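# Hang the picture frame level on the screw

## Task

Get the picture frame hanging level on the screw with nothing holding it: it must rest on the screw's shank (not its head) at its balance point, and the loose display board must still be standing on its own when the robot lets go.

## Robot and tools

Robot: two arms, left_arm and right_arm, each ending in a two-finger gripper. The fingers point along the gripper's +z axis and close along its y axis. end_effector_position is the spot between the finger pads, about 5 mm short of the tips.

Frame: every position and orientation uses one scene frame. Its origin is at table-top height, halfway between the two arms' nominal bases. +z is up, +x reaches out over the table, and left_arm sits on the +y side. Camera left/right does not match arm names. Reported hand poses can be off by a few centimetres, more at long reach. A BASES line, if present, gives the true base positions.

Row layout (used by execute_actions and move): always 16 numbers, even if only one arm moves. The first 8 belong to left_arm: x, y, z in metres, then the quaternion qw, qx, qy, qz (w first), then opening. The next 8 are the same for right_arm. x, y, z and the quaternion are an absolute target pose for that gripper in the scene frame, not an offset. Opening runs from -1 (closed) to +1 (fully open, 0.070 m); it is the target finger gap on the grip_measured scale. Full open to closed takes about 1 s. To grip, command roughly 0.05 below the grip_measured value seen at first contact for full force; a smaller drop grips more gently. To hold an arm still, repeat its last reported position and quaternion plus the wanted opening in every call; keep resending the same quaternion to hold an orientation rather than copying a drifted one.

execute_actions (argument actions, a list holding at most one item; optional cameras list):
- actions = [] just reports the full state with pictures.
- An item with rows (1 to 15 rows) and steps (at most 15, default 15) runs that many control steps of 1/30 s each, one row per step, the final row repeated if rows run out. Each target must lie within 0.6 m of the arm's last reported position along each of its gripper's axes, or the call is refused and nothing is sent. The result arrives 5 steps before the action finishes; those steps run on afterwards.
- An item with only steps (up to 300) waits that many steps counted from the previous result, including your reply time.
Pictures come only for an empty list or when cameras names them.

move (target: one 16-number row or a list of up to 15 rows; speed in m/s, 0.002 to 0.5, default 0.25, rotation capped at twice that in rad/s, one value or one per target; blend in metres to round corners in a list; blocking; cameras): drives each gripper in a straight line to its absolute pose. All arms finish together, taking at least 0.5 s and no more than 10 s total. It does not avoid obstacles or the other arm. Faster moves lag, stray and hit harder; aiming past a contact presses harder. Openings of the first row go out at the start; openings of later rows are applied only after all arms stop there. The result adds a move: line giving the outcome (done, off_target, moving, held, fault) and limits (paced = pose clipped, held = steps withheld). An arm not named in that outcome reached its pose within 3 mm and 2 degrees. Neither done nor off_target tells you about contact.



Controller: each step the commanded pose is clipped to within 70 mm and 16 degrees of the measured pose, then reached by damped inverse kinematics, favouring position. Joint targets move at most 3 rad/s. Avoid paths that sweep near an arm's own base; they can flip its shoulder posture, so go around. A clearance check withholds commands that would bring the arms too close (finger-to-finger excepted), but collisions can still happen.

Result lines: end_effector_position, end_effector_quat_wxyz, grip_measured, Joint positions (last value is finger gap in metres), Joint torques (total drive output, offset and noisy, positive toward larger joint values), Hand target (shown only when an arm is off its commanded pose), temperatures once they change, MOTOR HOT above 65 °C. Camera images are 896x504; wrist camera poses follow the arm's joint readings and may lag while moving.

Avoid: dropping the frame or releasing it while it swings; anything leaving the table; knocking the free-standing display board over; fast or hard contacts and collisions between arms (which can end the scene). A contact torque at a joint's load limit (21.6 N m for waist, shoulder, elbow; 7.52 N m for the three wrist joints, whose motors give only about 4 N m) halts that arm for 10 s. Long holds, stretched arms or pushing at unreachable poses heat motors; at 80 °C that arm goes limp and drops what it holds. Random brief tugs or pushes may occur. The simulation runs while you think, so be concise and finish promptly; smooth, low-effort motion is preferred.

Each tool is called by a JSON object that holds its "name" and its "arguments", one argument or row to a line.

## Session

{"name": "execute_actions", "arguments": {
  "actions": [],
  "cameras": ["all"]
}}

Scene clock: 0.00 s of 4500.00 s.
left_arm: end_effector_position=(+0.3510, +0.5999, +0.2155) grip_measured=+0.59 end_effector_quat_wxyz=(+0.247, -0.380, +0.744, +0.491) | right_arm: end_effector_position=(+0.3748, -0.3621, +0.2306) grip_measured=+0.98 end_effector_quat_wxyz=(+0.266, -0.127, +0.954, +0.046)
Joint positions: left_arm=[0.435 2.012 -1.399 1.391 1.016 -1.325 0.056] | right_arm=[-0.326 1.505 -1.187 0.405 0.93 -0.792 0.069]
Joint torques (N m): no reading
Motor temperatures (°C): left_arm=[31 31 32 33 36 30] | right_arm=[30 30 33 35 39 32]
Hand target: left_arm +0.3510, +0.5999, +0.2155; +0.247, -0.380, +0.744, +0.491 | right_arm +0.3748, -0.3621, +0.2306; +0.266, -0.127, +0.954, +0.046

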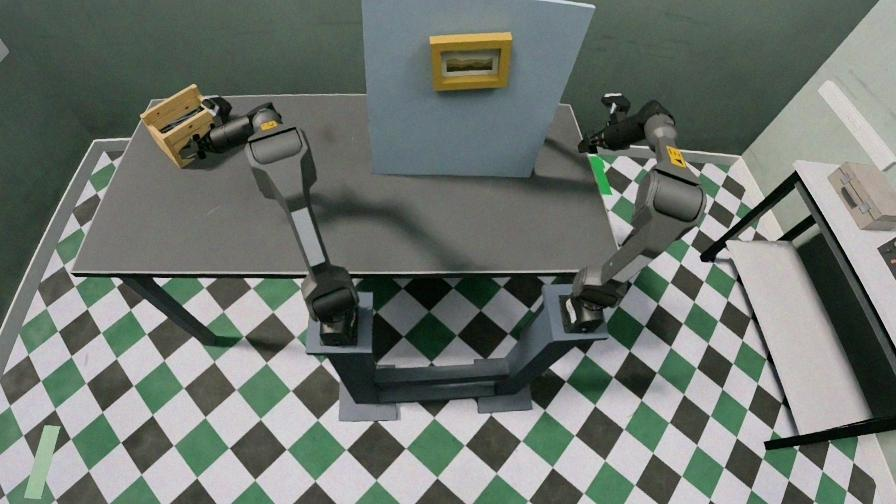

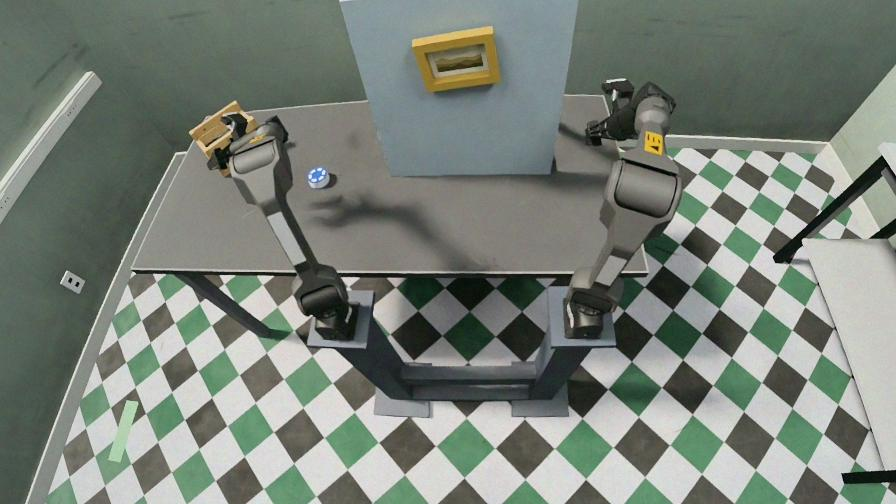

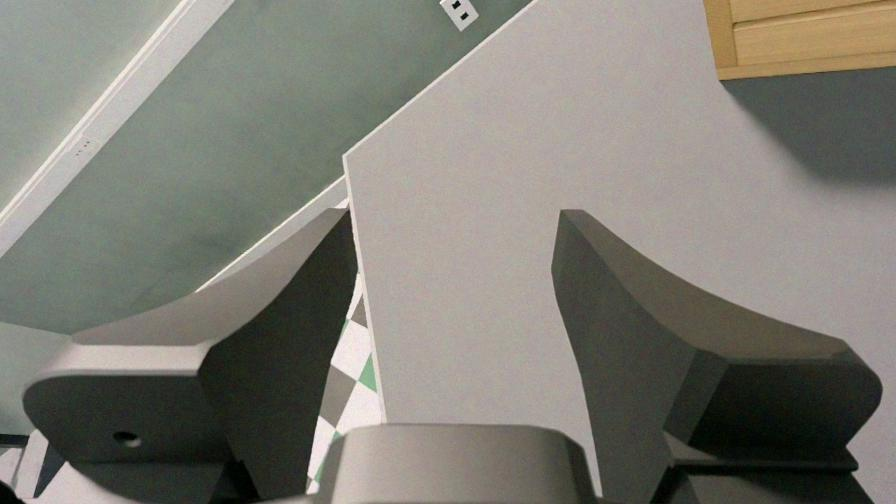

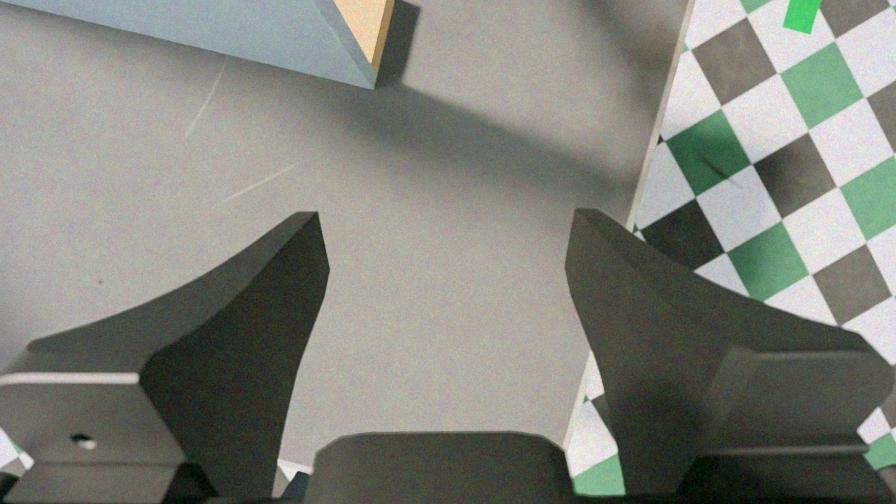

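{"name": "zoom_image", "arguments": {
  "camera": "cam_head_left",
  "region": [360, 0, 600, 180]
}}

{"name": "zoom_image", "arguments": {
  "camera": "cam_head_right",
  "region": [340, 0, 580, 180]
}}

{"name": "zoom_image", "arguments": {
  "camera": "cam_head_left",
  "region": [420, 20, 520, 100]
}}

{"name": "zoom_image", "arguments": {
  "camera": "cam_head_right",
  "region": [400, 15, 510, 100]
}}

{"name": "zoom_image", "arguments": {
  "camera": "cam_head_left",
  "region": [120, 60, 300, 190]
}}

Scaled by 2.100 from the camera's 896x504 image, which has a finer 1280x720 frame.

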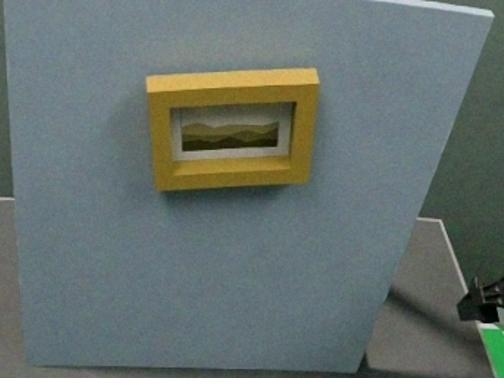

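Scaled by 2.100 from the camera's 896x504 image, which has a finer 1280x720 frame.

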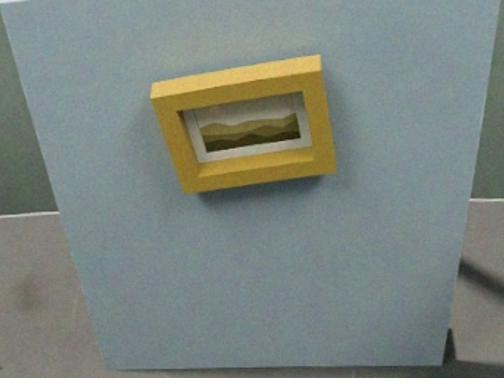

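Scaled by 5.040 from the camera's 896x504 image, which has a finer 1280x720 frame.

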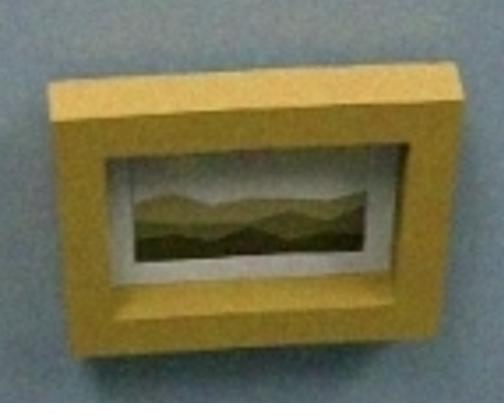

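Scaled by 4.582 from the camera's 896x504 image, which has a finer 1280x720 frame.

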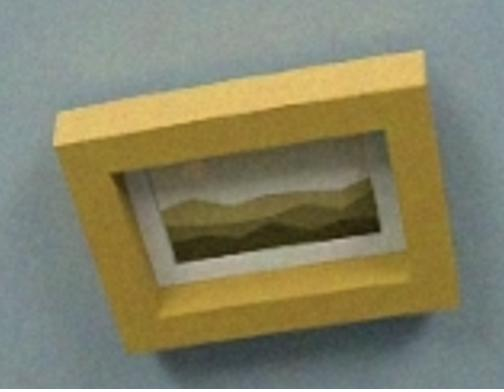

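Scaled by 2.800 from the camera's 896x504 image, which has a finer 1280x720 frame.

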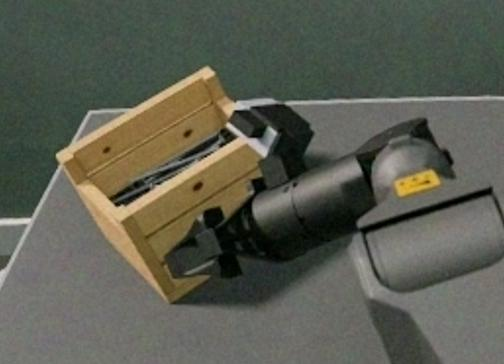

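{"name": "move", "arguments": {
  "target": [
    [0.351, 0.5999, 0.2155, 0.247, -0.380, 0.744, 0.491, 0.59, 0.36, -0.28, 0.50, 0.557, 0, 0.8305, 0, 1.0],
    [0.351, 0.5999, 0.2155, 0.247, -0.380, 0.744, 0.491, 0.59, 0.40, -0.08, 0.54, 0.557, 0, 0.8305, 0, 1.0]
  ],
  "speed": 0.2,
  "blend": 0.03
}}

Scene clock: 16.70 s of 4500.00 s.
left_arm: end_effector_position=(+0.3508, +0.6000, +0.2155) grip_measured=+0.59 end_effector_quat_wxyz=(+0.247, -0.380, +0.744, +0.491) | right_arm: end_effector_position=(+0.4002, -0.0795, +0.5393) grip_measured=+0.98 end_effector_quat_wxyz=(+0.588, -0.015, +0.809, +0.023)
Joint positions: left_arm=[0.435 2.013 -1.399 1.391 1.018 -1.325 0.056] | right_arm=[0.898 1.743 -2.281 -0.832 1.216 0.702 0.069]
Joint torques (N m): left_arm=[-0.9 -7.59 -3.34 0.54 0.5 -0.08] | right_arm=[-0.46 -7.12 -3.12 -0.86 -0.44 -0.13]
Hand target: left_arm +0.3510, +0.5999, +0.2155; +0.247, -0.380, +0.744, +0.491 | right_arm +0.4000, -0.0802, +0.5397; +0.588, -0.015, +0.808, +0.023
Off the commanded pose: left_arm 0.000 m, 0 deg | right_arm 0.001 m, 5 deg.
joint sent to its limit (right arm) — joint 5 (wrist pitch), upper limit.
Kept back: nothing.
move: off_target (right_arm); blend cut to 0 m at target 1
camera_calibration:
cam_left_wrist: T_world_to_cam=[[0.800828, -0.211141, -0.560441, -0.0299425], [-0.482033, -0.782587, -0.393956, 0.724194], [-0.355414, 0.585642, -0.728494, 0.0520087], [0, 0, 0, 1]]
cam_right_wrist: T_world_to_cam=[[0.0303238, -0.998143, -0.0528287, -0.0623046], [-0.825827, 0.00475688, -0.563904, 0.628676], [0.563108, 0.060727, -0.824149, 0.342279], [0, 0, 0, 1]]

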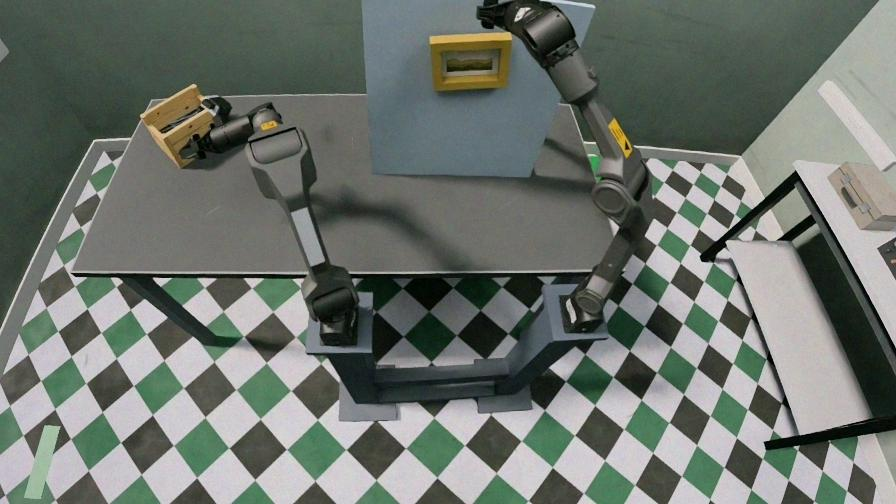

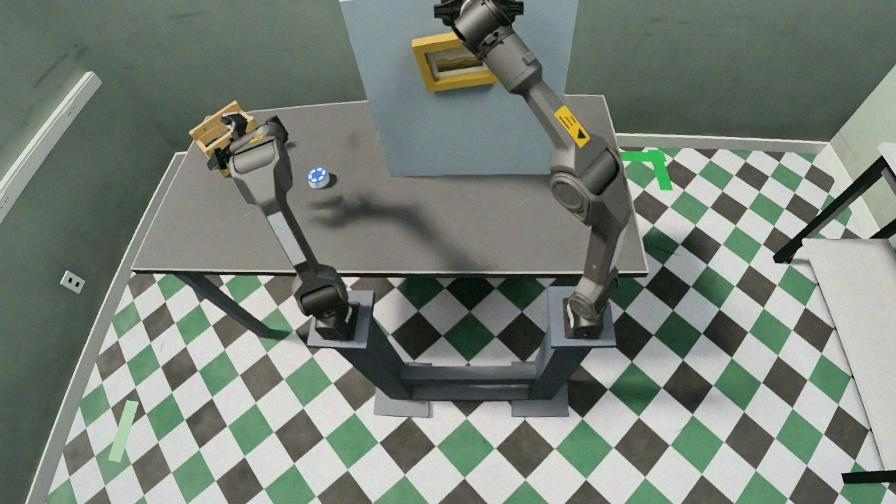

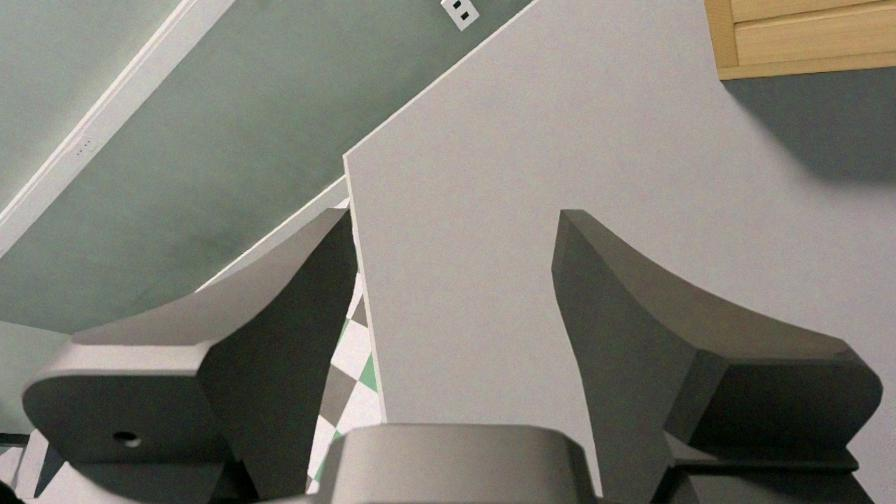

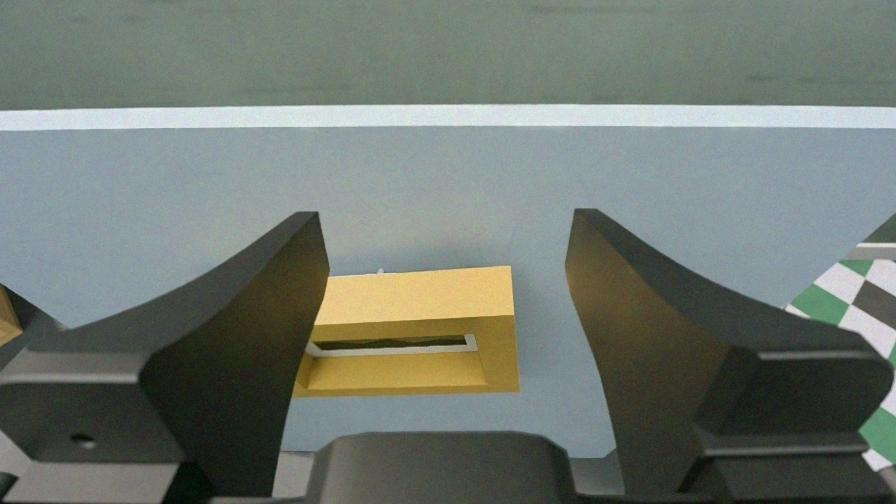

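{"name": "zoom_image", "arguments": {
  "camera": "cam_right_wrist",
  "region": [280, 230, 560, 410]
}}

{"name": "zoom_image", "arguments": {
  "camera": "cam_right_wrist",
  "region": [340, 250, 430, 300]
}}

Scaled by 1.800 from the camera's 896x504 image, which has a finer 1280x720 frame.

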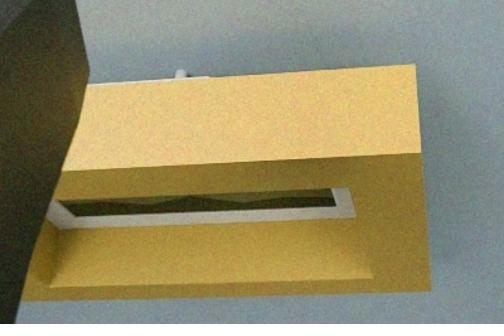

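Scaled by 5.600 from the camera's 896x504 image, which has a finer 1280x720 frame.

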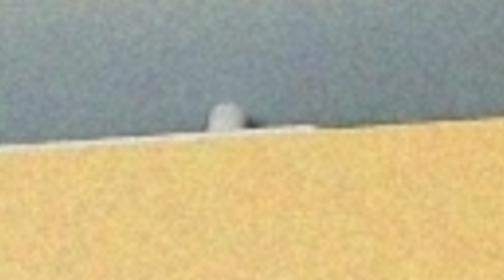

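{"name": "move", "arguments": {
  "target": [0.351, 0.5999, 0.2155, 0.247, -0.380, 0.744, 0.491, 0.59, 0.46, -0.05, 0.555, 0.5, 0, 0.866, 0, 1.0],
  "speed": 0.12,
  "cameras": ["cam_right_wrist", "cam_head_right"]
}}

Scene clock: 19.20 s of 4500.00 s.
left_arm: end_effector_position=(+0.3508, +0.6000, +0.2155) grip_measured=+0.59 end_effector_quat_wxyz=(+0.247, -0.380, +0.744, +0.491) | right_arm: end_effector_position=(+0.4599, -0.0498, +0.5538) grip_measured=+0.98 end_effector_quat_wxyz=(+0.626, -0.035, +0.776, +0.061)
Joint positions: left_arm=[0.435 2.013 -1.399 1.391 1.018 -1.325 0.056] | right_arm=[0.788 2.065 -2.797 -0.666 1.169 0.498 0.069]
Joint torques (N m): left_arm=[-0.9 -7.69 -3.16 0.56 0.48 -0.08] | right_arm=[0.13 -9.02 -2.58 -0.58 -0.61 -0.14]
Hand target: left_arm +0.3510, +0.5999, +0.2155; +0.247, -0.380, +0.744, +0.491 | right_arm +0.4597, -0.0503, +0.5544; +0.626, -0.035, +0.776, +0.061
Off the commanded pose: left_arm 0.000 m, 0 deg | right_arm 0.001 m, 20 deg; orientation clipped.
elbow stopped short (right arm): the move would have taken joint 3 (elbow) straighter than the controller allows.
elbow read too straight (right arm): the controller reads joint 3 (elbow) straighter than it allows; while it does, the hand can move without a command.
Kept back: nothing.
move: off_target (right_arm); limits=paced
camera_calibration:
cam_right_wrist: T_world_to_cam=[[0.113755, -0.989753, -0.0863041, -0.0532056], [-0.764358, -0.0316935, -0.644013, 0.700366], [0.634679, 0.139227, -0.760131, 0.254366], [0, 0, 0, 1]]
Images, in order: cam_head_right, cam_right_wrist.

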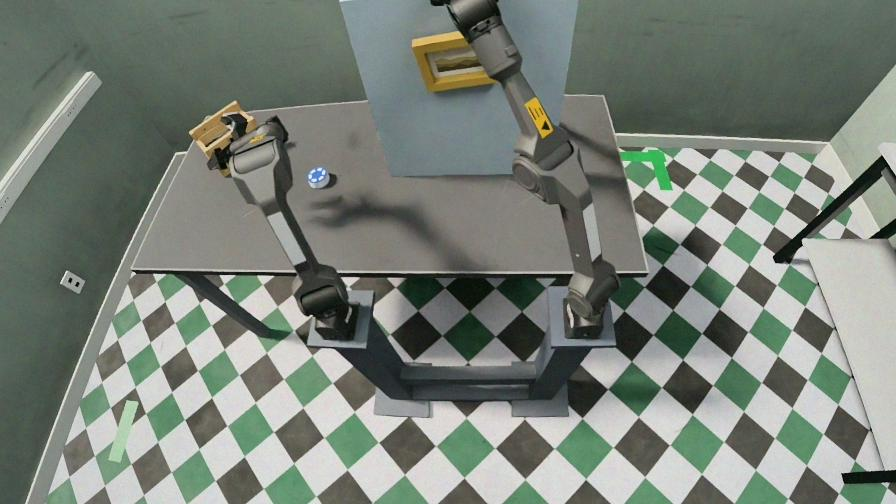

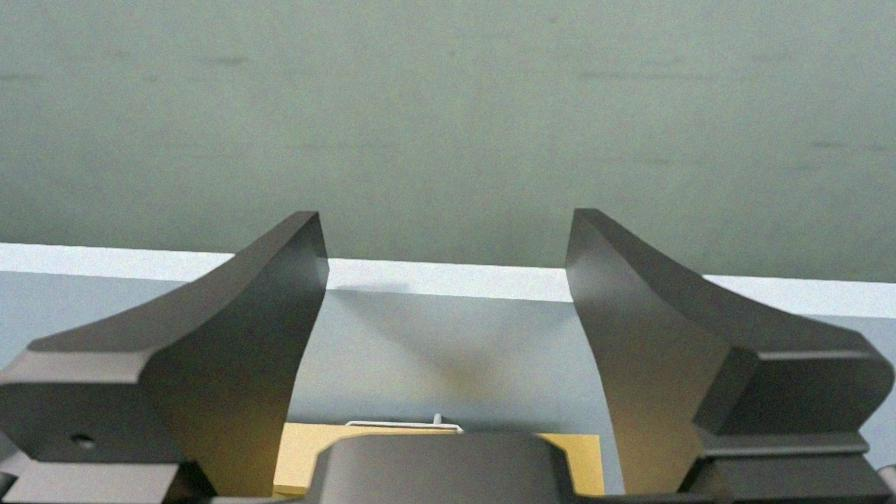

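{"name": "zoom_image", "arguments": {
  "camera": "cam_right_wrist",
  "region": [270, 380, 620, 500]
}}

{"name": "zoom_image", "arguments": {
  "camera": "cam_right_wrist",
  "region": [330, 395, 480, 445]
}}

Scaled by 1.440 from the camera's 896x504 image, which has a finer 1280x720 frame.

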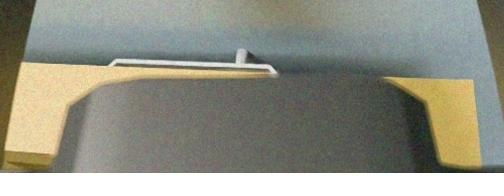

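Scaled by 3.360 from the camera's 896x504 image, which has a finer 1280x720 frame.

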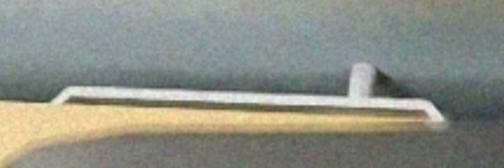

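{"name": "move", "arguments": {
  "target": [
    [0.36, 0.48, 0.36, 0.247, -0.380, 0.744, 0.491, 0.59, 0.40, -0.25, 0.45, 0.588, 0, 0.809, 0, 1.0]
  ],
  "speed": 0.2,
  "cameras": ["cam_right_wrist", "cam_left_wrist", "cam_head_left"]
}}

Scene clock: 24.77 s of 4500.00 s.
left_arm: end_effector_position=(+0.3597, +0.4800, +0.3602) grip_measured=+0.59 end_effector_quat_wxyz=(+0.317, -0.331, +0.764, +0.454) | right_arm: end_effector_position=(+0.3999, -0.2498, +0.4496) grip_measured=+0.98 end_effector_quat_wxyz=(+0.588, -0.001, +0.809, +0.000)
Joint positions: left_arm=[0.141 1.672 -1.486 1.184 1.223 -0.98 0.056] | right_arm=[0.321 1.233 -1.33 -0.534 0.578 0.553 0.069]
Joint torques (N m): left_arm=[0.48 -5.76 -2.75 0.85 -0.07 -0.25] | right_arm=[0.18 -3.18 -4.78 -0.49 -0.62 0.25]
Hand target: left_arm +0.3599, +0.4803, +0.3598; +0.317, -0.332, +0.764, +0.454 | right_arm +0.4000, -0.2500, +0.4500; +0.588, +0.000, +0.809, +0.000
Off the commanded pose: left_arm 0.000 m, 11 deg | right_arm 0.000 m, 0 deg.
joint sent to its limit (left arm) — joint 5 (wrist pitch), upper limit.
Kept back: nothing.
move: off_target (left_arm)
camera_calibration:
cam_left_wrist: T_world_to_cam=[[0.7914, -0.349556, -0.501495, 0.0672721], [-0.58016, -0.687983, -0.435997, 0.696566], [-0.192615, 0.635995, -0.747268, 0.154889], [0, 0, 0, 1]]
cam_right_wrist: T_world_to_cam=[[-0.0205117, -0.999251, -0.0328177, -0.226037], [-0.825147, 0.0354545, -0.563805, 0.586071], [0.564546, 0.0155149, -0.825256, 0.267504], [0, 0, 0, 1]]
Images, in order: cam_head_left, cam_left_wrist, cam_right_wrist.

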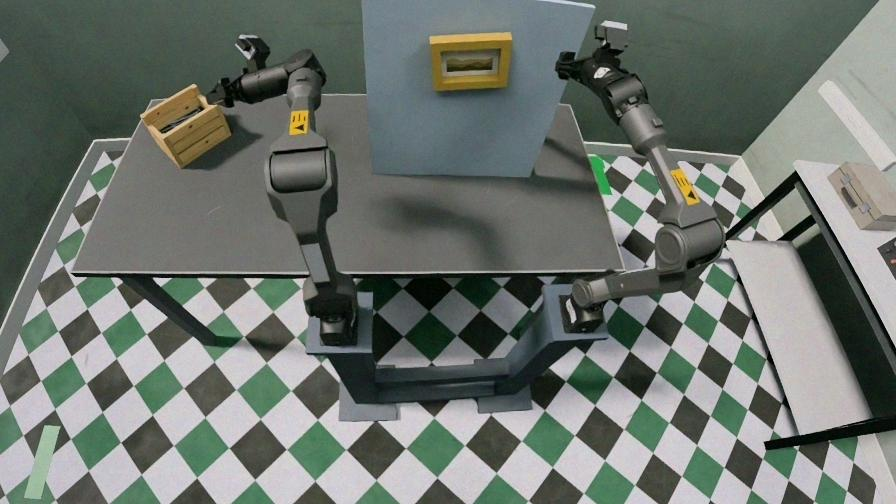

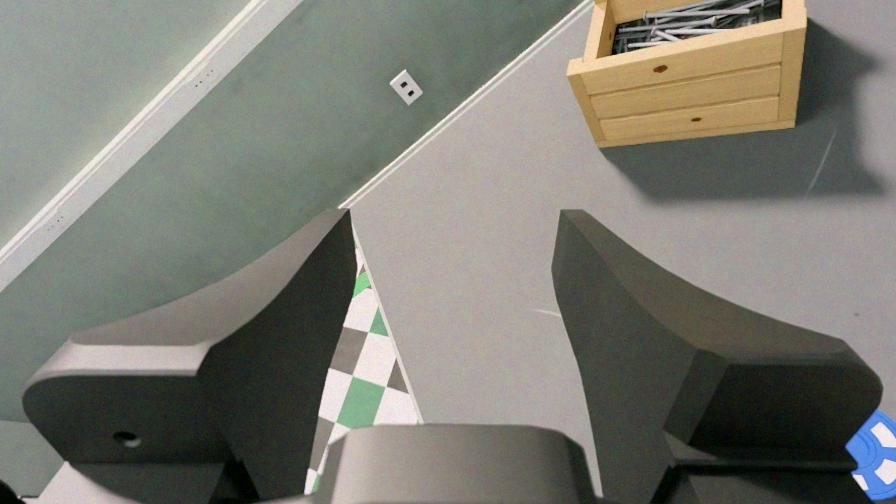

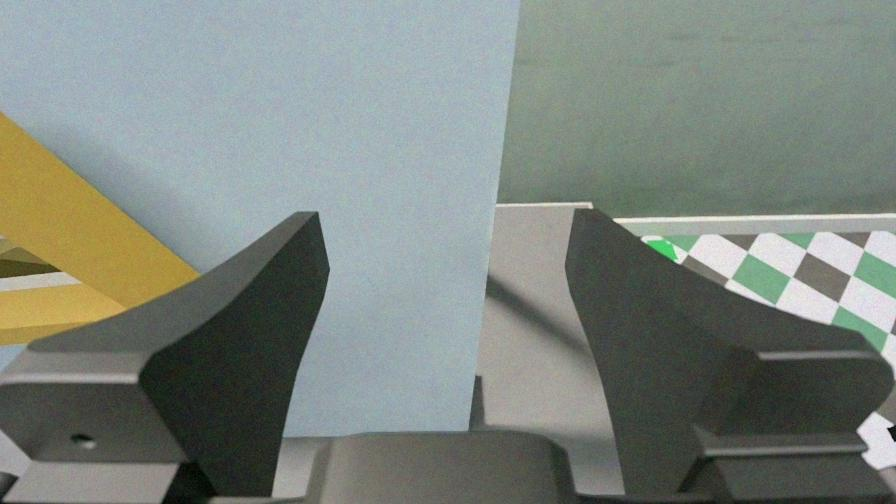

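{"name": "move", "arguments": {
  "target": [
    [0.36, 0.33, 0.45, 0.306, -0.306, 0.637, -0.637, 0.59, 0.33, -0.12, 0.42, 0.695, 0, 0.719, 0, 1.0],
    [0.43, 0.20, 0.46, 0.306, -0.306, 0.637, -0.637, 0.59, 0.315, -0.05, 0.39, 0.695, 0, 0.719, 0, 1.0]
  ],
  "speed": 0.25,
  "cameras": ["cam_right_wrist", "cam_left_wrist", "cam_head_left"]
}}

Scene clock: 32.03 s of 4500.00 s.
left_arm: end_effector_position=(+0.4298, +0.1997, +0.4603) grip_measured=+0.59 end_effector_quat_wxyz=(+0.307, -0.306, +0.637, -0.637) | right_arm: end_effector_position=(+0.3152, -0.0498, +0.3899) grip_measured=+0.98 end_effector_quat_wxyz=(+0.691, -0.013, +0.723, +0.013)
Joint positions: left_arm=[0.388 1.51 -1.353 -1.611 1.059 0.081 0.056] | right_arm=[1.274 1.485 -1.085 -1.639 1.216 1.889 0.069]
Joint torques (N m): left_arm=[0.46 -4.67 -3.34 -0.6 0.17 -0.12] | right_arm=[-0.4 -5.73 -4.17 -1.01 0.24 -0.11]
Hand target: left_arm +0.4300, +0.2000, +0.4600; +0.306, -0.306, +0.637, -0.637 | right_arm +0.3154, -0.0501, +0.3900; +0.691, -0.013, +0.723, +0.013
Off the commanded pose: left_arm 0.000 m, 0 deg | right_arm 0.000 m, 2 deg.
joint sent to its limit (right arm) — joint 5 (wrist pitch), upper limit.
Kept back: nothing.
move: done; limits=paced
camera_calibration:
cam_left_wrist: T_world_to_cam=[[0.0102377, -0.0238724, 0.999663, -0.456256], [-0.954995, -0.296609, 0.00269712, 0.469055], [0.296444, -0.954701, -0.0258346, 0.196878], [0, 0, 0, 1]]
cam_right_wrist: T_world_to_cam=[[0.0253771, -0.998893, -0.0395981, -0.0416141], [-0.64687, 0.0137921, -0.762476, 0.495579], [0.762178, 0.0449642, -0.645804, 0.132183], [0, 0, 0, 1]]
Images, in order: cam_head_left, cam_left_wrist, cam_right_wrist.

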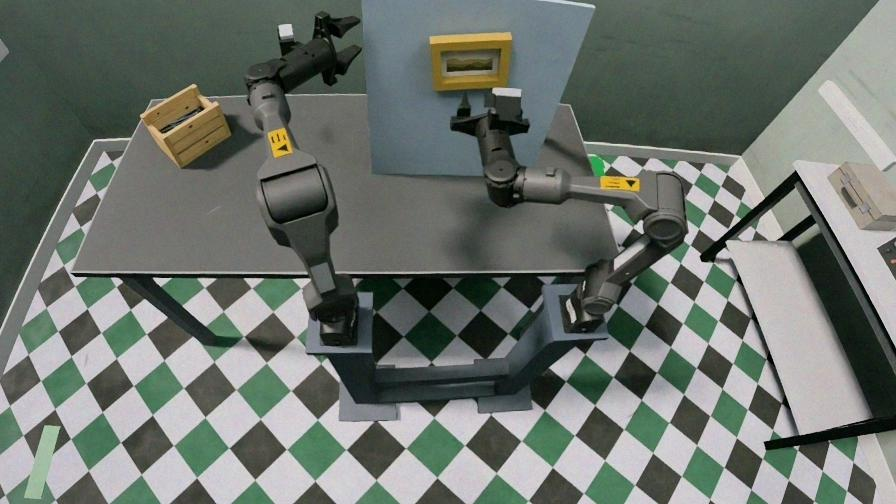

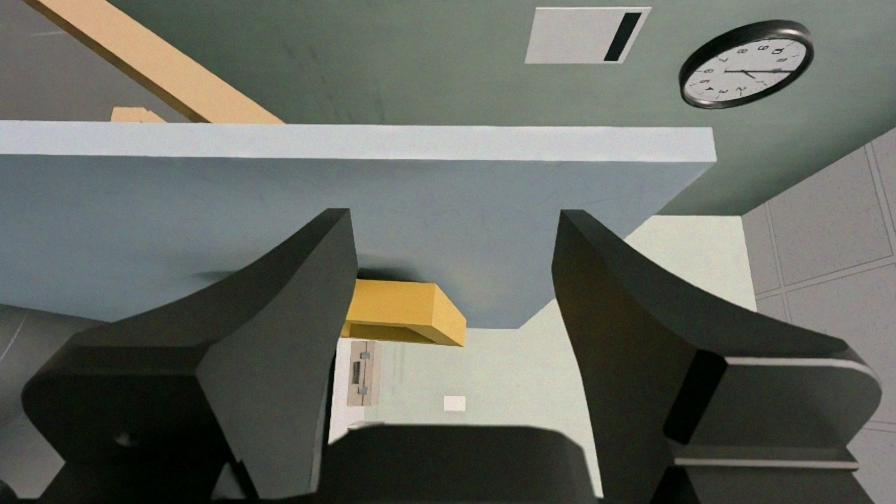

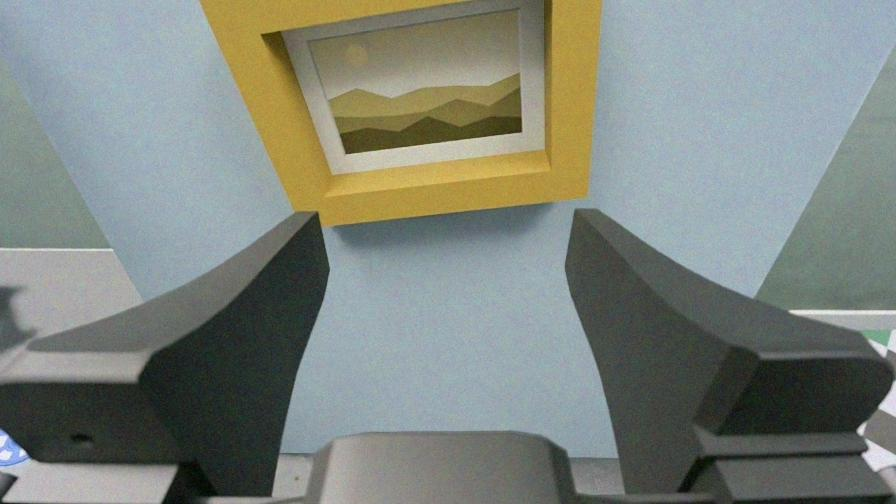

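{"name": "zoom_image", "arguments": {
  "camera": "cam_left_wrist",
  "region": [330, 240, 500, 370]
}}

{"name": "zoom_image", "arguments": {
  "camera": "cam_right_wrist",
  "region": [190, 0, 620, 240]
}}

Scaled by 2.965 from the camera's 896x504 image, which has a finer 1280x720 frame.

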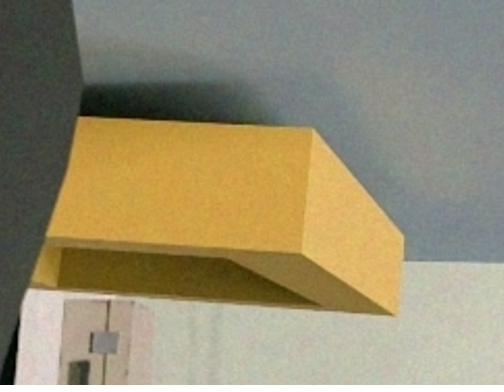

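Scaled by 1.172 from the camera's 896x504 image, which has a finer 1280x720 frame.

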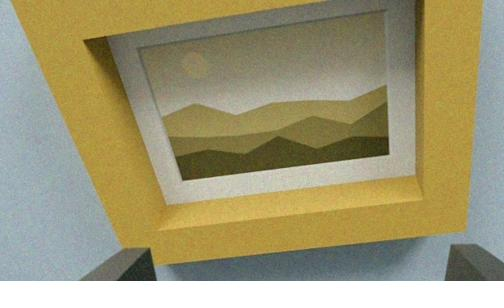

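{"name": "move", "arguments": {
  "target": [
    [0.472, 0.216, 0.456, 0.284, -0.252, 0.704, -0.600, 0.59, 0.3152, -0.0498, 0.3899, 0.691, -0.013, 0.723, 0.013, 1.0]
  ],
  "speed": 0.15,
  "cameras": ["cam_left_wrist"]
}}

{"name": "zoom_image", "arguments": {
  "camera": "cam_left_wrist",
  "region": [330, 180, 600, 340]
}}

Scene clock: 34.40 s of 4500.00 s.
left_arm: end_effector_position=(+0.4724, +0.2162, +0.4558) grip_measured=+0.59 end_effector_quat_wxyz=(+0.284, -0.252, +0.704, -0.600) | right_arm: end_effector_position=(+0.3154, -0.0500, +0.3901) grip_measured=+0.98 end_effector_quat_wxyz=(+0.691, -0.013, +0.723, +0.013)
Joint positions: left_arm=[0.414 1.767 -1.756 -1.414 1.207 -0.031 0.056] | right_arm=[1.273 1.485 -1.085 -1.64 1.216 1.889 0.069]
Joint torques (N m): left_arm=[0.32 -7.87 -2.41 -0.95 -0.23 0.04] | right_arm=[0.71 -4.47 -3.35 -1.21 0.16 0.26]
Off the commanded pose: left_arm 0.000 m, 0 deg | right_arm 0.000 m, 0 deg.
joint sent to its limit (right arm) — joint 5 (wrist pitch), upper limit.
Kept back: nothing.
move: done
camera_calibration:
cam_left_wrist: T_world_to_cam=[[0.0230522, -0.176611, 0.984011, -0.41766], [-0.982861, -0.184078, -0.0100133, 0.509232], [0.182904, -0.966915, -0.177827, 0.325436], [0, 0, 0, 1]]
Images, in order: cam_left_wrist.

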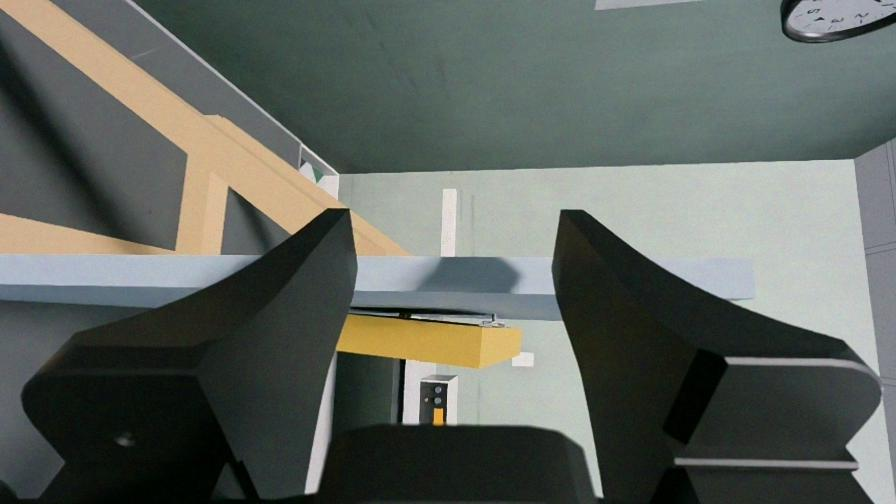

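Scaled by 1.867 from the camera's 896x504 image, which has a finer 1280x720 frame.

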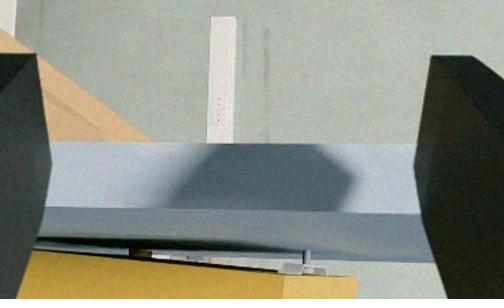

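{"name": "zoom_image", "arguments": {
  "camera": "cam_left_wrist",
  "region": [455, 300, 535, 345]
}}

{"name": "zoom_image", "arguments": {
  "camera": "cam_left_wrist",
  "region": [345, 285, 545, 375]
}}

Scaled by 6.300 from the camera's 896x504 image, which has a finer 1280x720 frame.

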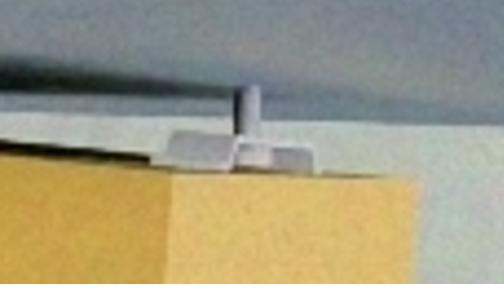

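Scaled by 2.520 from the camera's 896x504 image, which has a finer 1280x720 frame.

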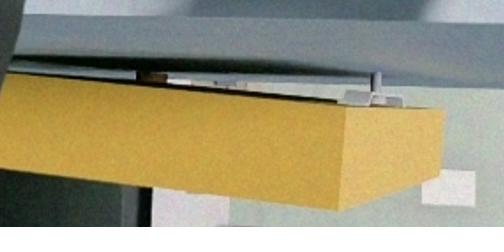

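{"name": "move", "arguments": {
  "target": [
    [0.43, 0.20, 0.53, 0.270, -0.158, 0.807, -0.496, -1, 0.3154, -0.05, 0.3901, 0.691, -0.013, 0.723, 0.013, 1.0],
    [0.457, 0.09, 0.522, 0.270, -0.158, 0.807, -0.496, -1, 0.3154, -0.05, 0.3901, 0.691, -0.013, 0.723, 0.013, 1.0]
  ],
  "speed": 0.15,
  "cameras": ["cam_left_wrist", "cam_head_left"]
}}

Scene clock: 41.10 s of 4500.00 s.
left_arm: end_effector_position=(+0.4545, +0.0887, +0.5250) grip_measured=-1.00 end_effector_quat_wxyz=(+0.299, -0.165, +0.790, -0.510) | right_arm: end_effector_position=(+0.3154, -0.0500, +0.3901) grip_measured=+0.98 end_effector_quat_wxyz=(+0.691, -0.013, +0.723, +0.013)
Joint positions: left_arm=[0.035 1.848 -2.359 -0.882 1.222 -0.513 0] | right_arm=[1.273 1.485 -1.085 -1.64 1.216 1.889 0.069]
Joint torques (N m): left_arm=[1.77 -1.43 0.17 0.34 -0.67 0.15] | right_arm=[-0.47 -4.69 -4.48 -1.17 0.13 -0.12]
Hand target: left_arm +0.4568, +0.0899, +0.5217; +0.297, -0.167, +0.791, -0.508 | right_arm +0.3154, -0.0500, +0.3901; +0.691, -0.013, +0.723, +0.013
Off the commanded pose: left_arm 0.004 m, 4 deg | right_arm 0.000 m, 0 deg.
joint sent to its limit (left arm) — joint 5 (wrist pitch), upper limit.
joint sent to its limit (right arm) — joint 5 (wrist pitch), upper limit.
Kept back: nothing.
move: off_target (left_arm)
camera_calibration:
cam_left_wrist: T_world_to_cam=[[-0.0382072, -0.448175, 0.893129, -0.408241], [-0.994147, -0.0733364, -0.079329, 0.500584], [0.101052, -0.890933, -0.44275, 0.387305], [0, 0, 0, 1]]
Images, in order: cam_head_left, cam_left_wrist.

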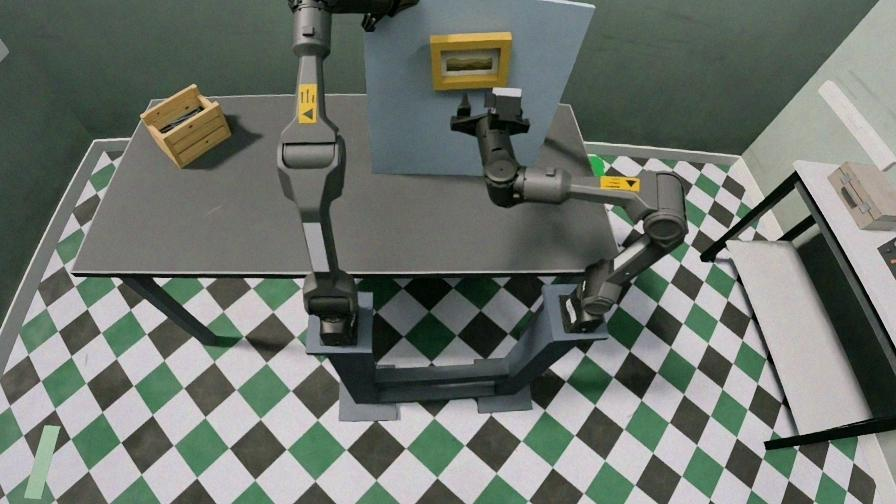

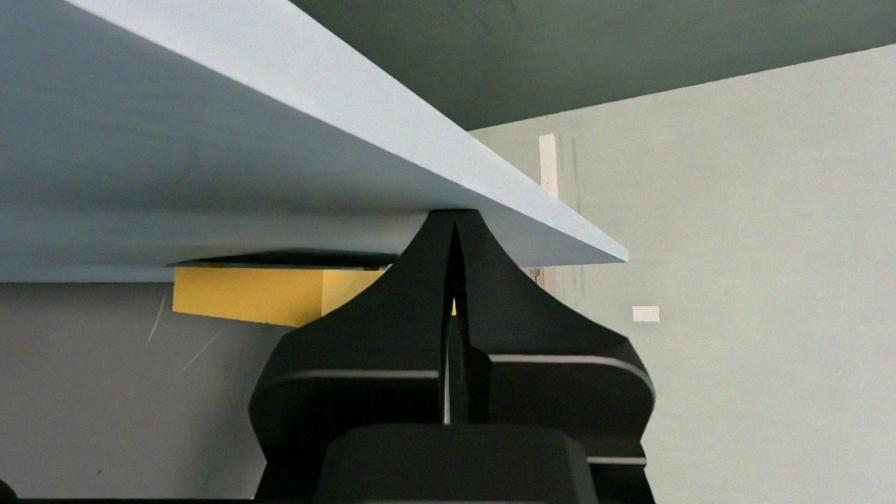

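{"name": "move", "arguments": {
  "target": [
    [0.4545, 0.0887, 0.545, 0.299, -0.165, 0.790, -0.510, -1, 0.3154, -0.05, 0.3901, 0.691, -0.013, 0.723, 0.013, 1.0],
    [0.38, 0.15, 0.56, 0.299, -0.165, 0.790, -0.510, -1, 0.3154, -0.05, 0.3901, 0.691, -0.013, 0.723, 0.013, 1.0]
  ],
  "speed": 0.1,
  "cameras": ["cam_left_wrist", "cam_head_left", "cam_right_wrist"]
}}

Scene clock: 45.97 s of 4500.00 s.
left_arm: end_effector_position=(+0.3793, +0.1499, +0.5604) grip_measured=-1.00 end_effector_quat_wxyz=(+0.353, -0.189, +0.755, -0.519) | right_arm: end_effector_position=(+0.3154, -0.0500, +0.3901) grip_measured=+0.98 end_effector_quat_wxyz=(+0.691, -0.013, +0.723, +0.013)
Joint positions: left_arm=[0.268 1.508 -1.98 -1.054 1.222 -0.363 0] | right_arm=[1.273 1.485 -1.085 -1.64 1.216 1.889 0.069]
Joint torques (N m): left_arm=[-0.81 -3.64 -2.97 -0.51 -0.09 -0.11] | right_arm=[-0.48 -5.75 -4.42 -1.09 0.15 -0.08]
Hand target: left_arm +0.3801, +0.1497, +0.5597; +0.352, -0.189, +0.756, -0.519 | right_arm +0.3154, -0.0500, +0.3901; +0.691, -0.013, +0.723, +0.013
Off the commanded pose: left_arm 0.001 m, 8 deg | right_arm 0.000 m, 0 deg.
joint sent to its limit (left arm) — joint 5 (wrist pitch), upper limit.
joint sent to its limit (right arm) — joint 5 (wrist pitch), upper limit.
Kept back: nothing.
move: off_target (left_arm)
camera_calibration:
cam_left_wrist: T_world_to_cam=[[-0.0721394, -0.413227, 0.907766, -0.415891], [-0.971409, -0.177291, -0.157902, 0.484114], [0.226188, -0.893203, -0.388622, 0.387582], [0, 0, 0, 1]]
cam_right_wrist: T_world_to_cam=[[0.0248046, -0.998919, -0.0393164, -0.0417514], [-0.64626, 0.0139829, -0.762989, 0.495878], [0.762714, 0.0443342, -0.645215, 0.1317], [0, 0, 0, 1]]
Images, in order: cam_head_left, cam_left_wrist, cam_right_wrist.

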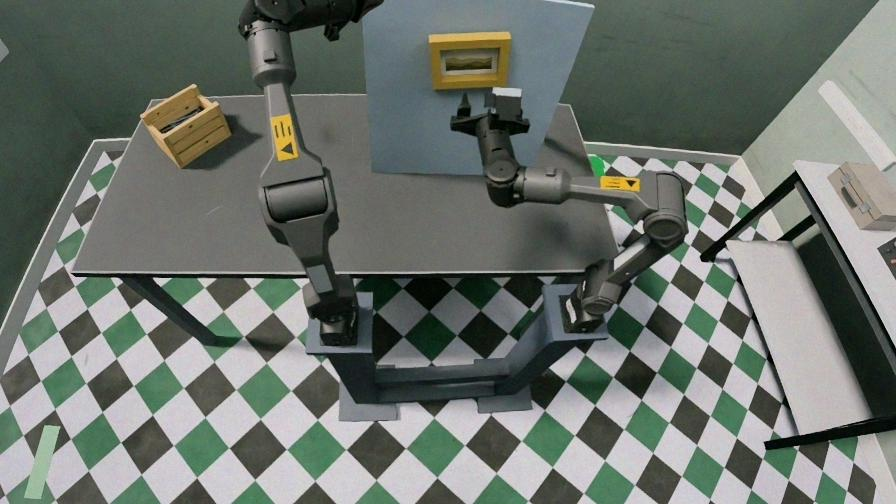

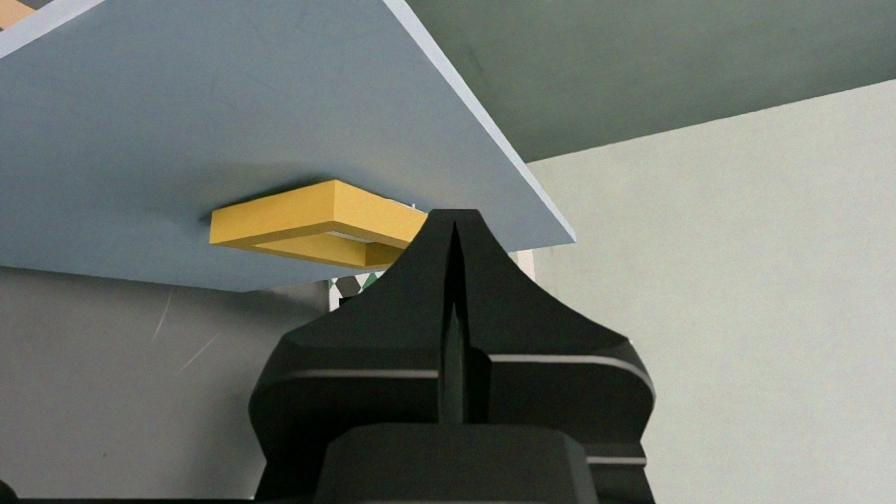

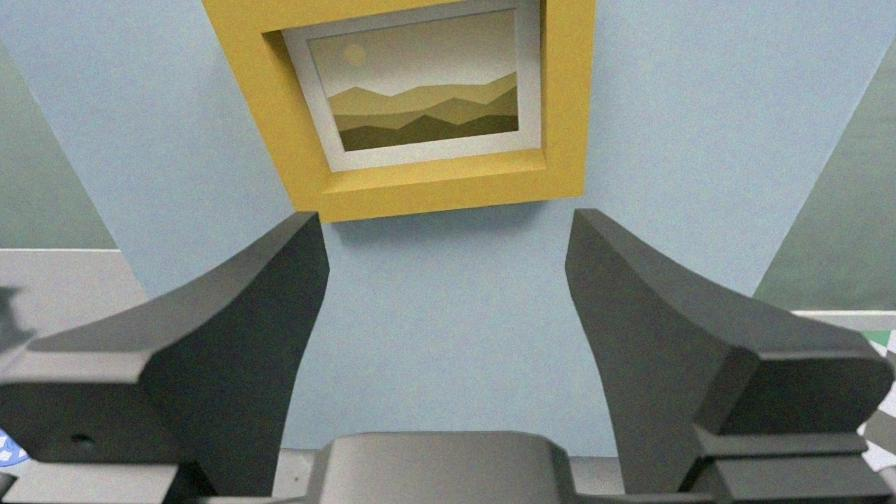

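{"name": "move", "arguments": {
  "target": [
    [0.37, 0.16, 0.50, 0.228, -0.192, 0.717, -0.631, 0.59, 0.30, -0.12, 0.385, 0.691, -0.013, 0.723, 0.013, 1.0],
    [0.428, 0.072, 0.462, 0.228, -0.192, 0.717, -0.631, 0.59, 0.30, -0.12, 0.385, 0.691, -0.013, 0.723, 0.013, 1.0]
  ],
  "speed": 0.12,
  "cameras": ["cam_left_wrist"]
}}

{"name": "zoom_image", "arguments": {
  "camera": "cam_left_wrist",
  "region": [350, 130, 560, 270]
}}

Scene clock: 51.87 s of 4500.00 s.
left_arm: end_effector_position=(+0.4284, +0.0716, +0.4611) grip_measured=+0.59 end_effector_quat_wxyz=(+0.227, -0.192, +0.717, -0.630) | right_arm: end_effector_position=(+0.2999, -0.1201, +0.3850) grip_measured=+0.98 end_effector_quat_wxyz=(+0.691, -0.013, +0.723, +0.013)
Joint positions: left_arm=[0.06 1.611 -1.561 -1.428 1.026 -0.023 0.056] | right_arm=[1.233 1.233 -0.835 -1.653 1.178 1.891 0.069]
Joint torques (N m): left_arm=[0.43 -7.16 -3.74 -0.88 -0.1 -0.04] | right_arm=[0.69 -1.86 -4.54 -1.11 0.21 0.02]
Off the commanded pose: left_arm 0.001 m, 0 deg | right_arm 0.000 m, 0 deg.
Kept back: nothing.
move: done
camera_calibration:
cam_left_wrist: T_world_to_cam=[[-0.00662599, -0.156397, 0.987672, -0.437803], [-0.999932, -0.00839661, -0.00803784, 0.433302], [0.00955019, -0.987659, -0.156331, 0.260391], [0, 0, 0, 1]]
Images, in order: cam_left_wrist.

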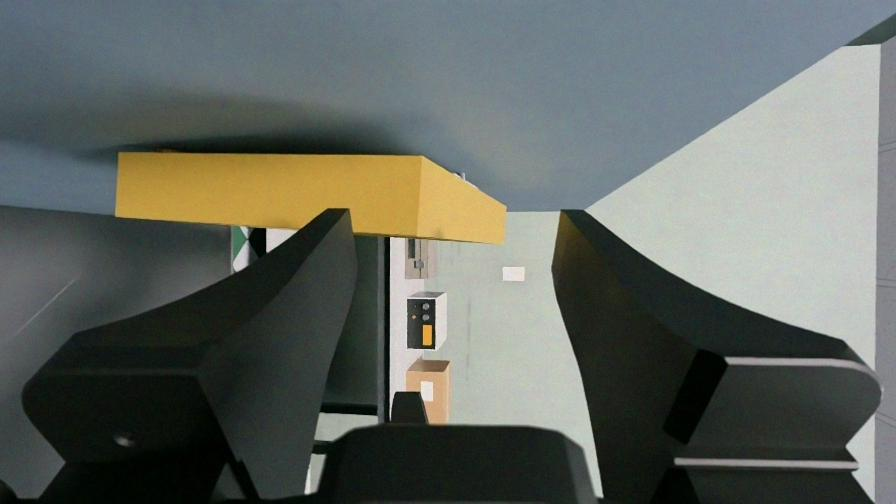

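Scaled by 2.400 from the camera's 896x504 image, which has a finer 1280x720 frame.

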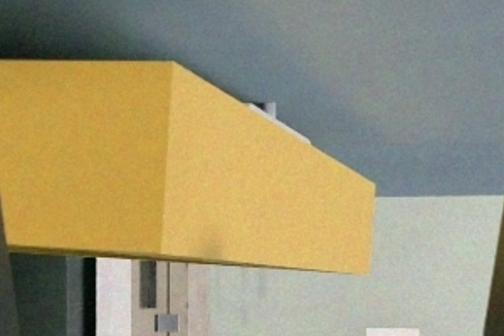

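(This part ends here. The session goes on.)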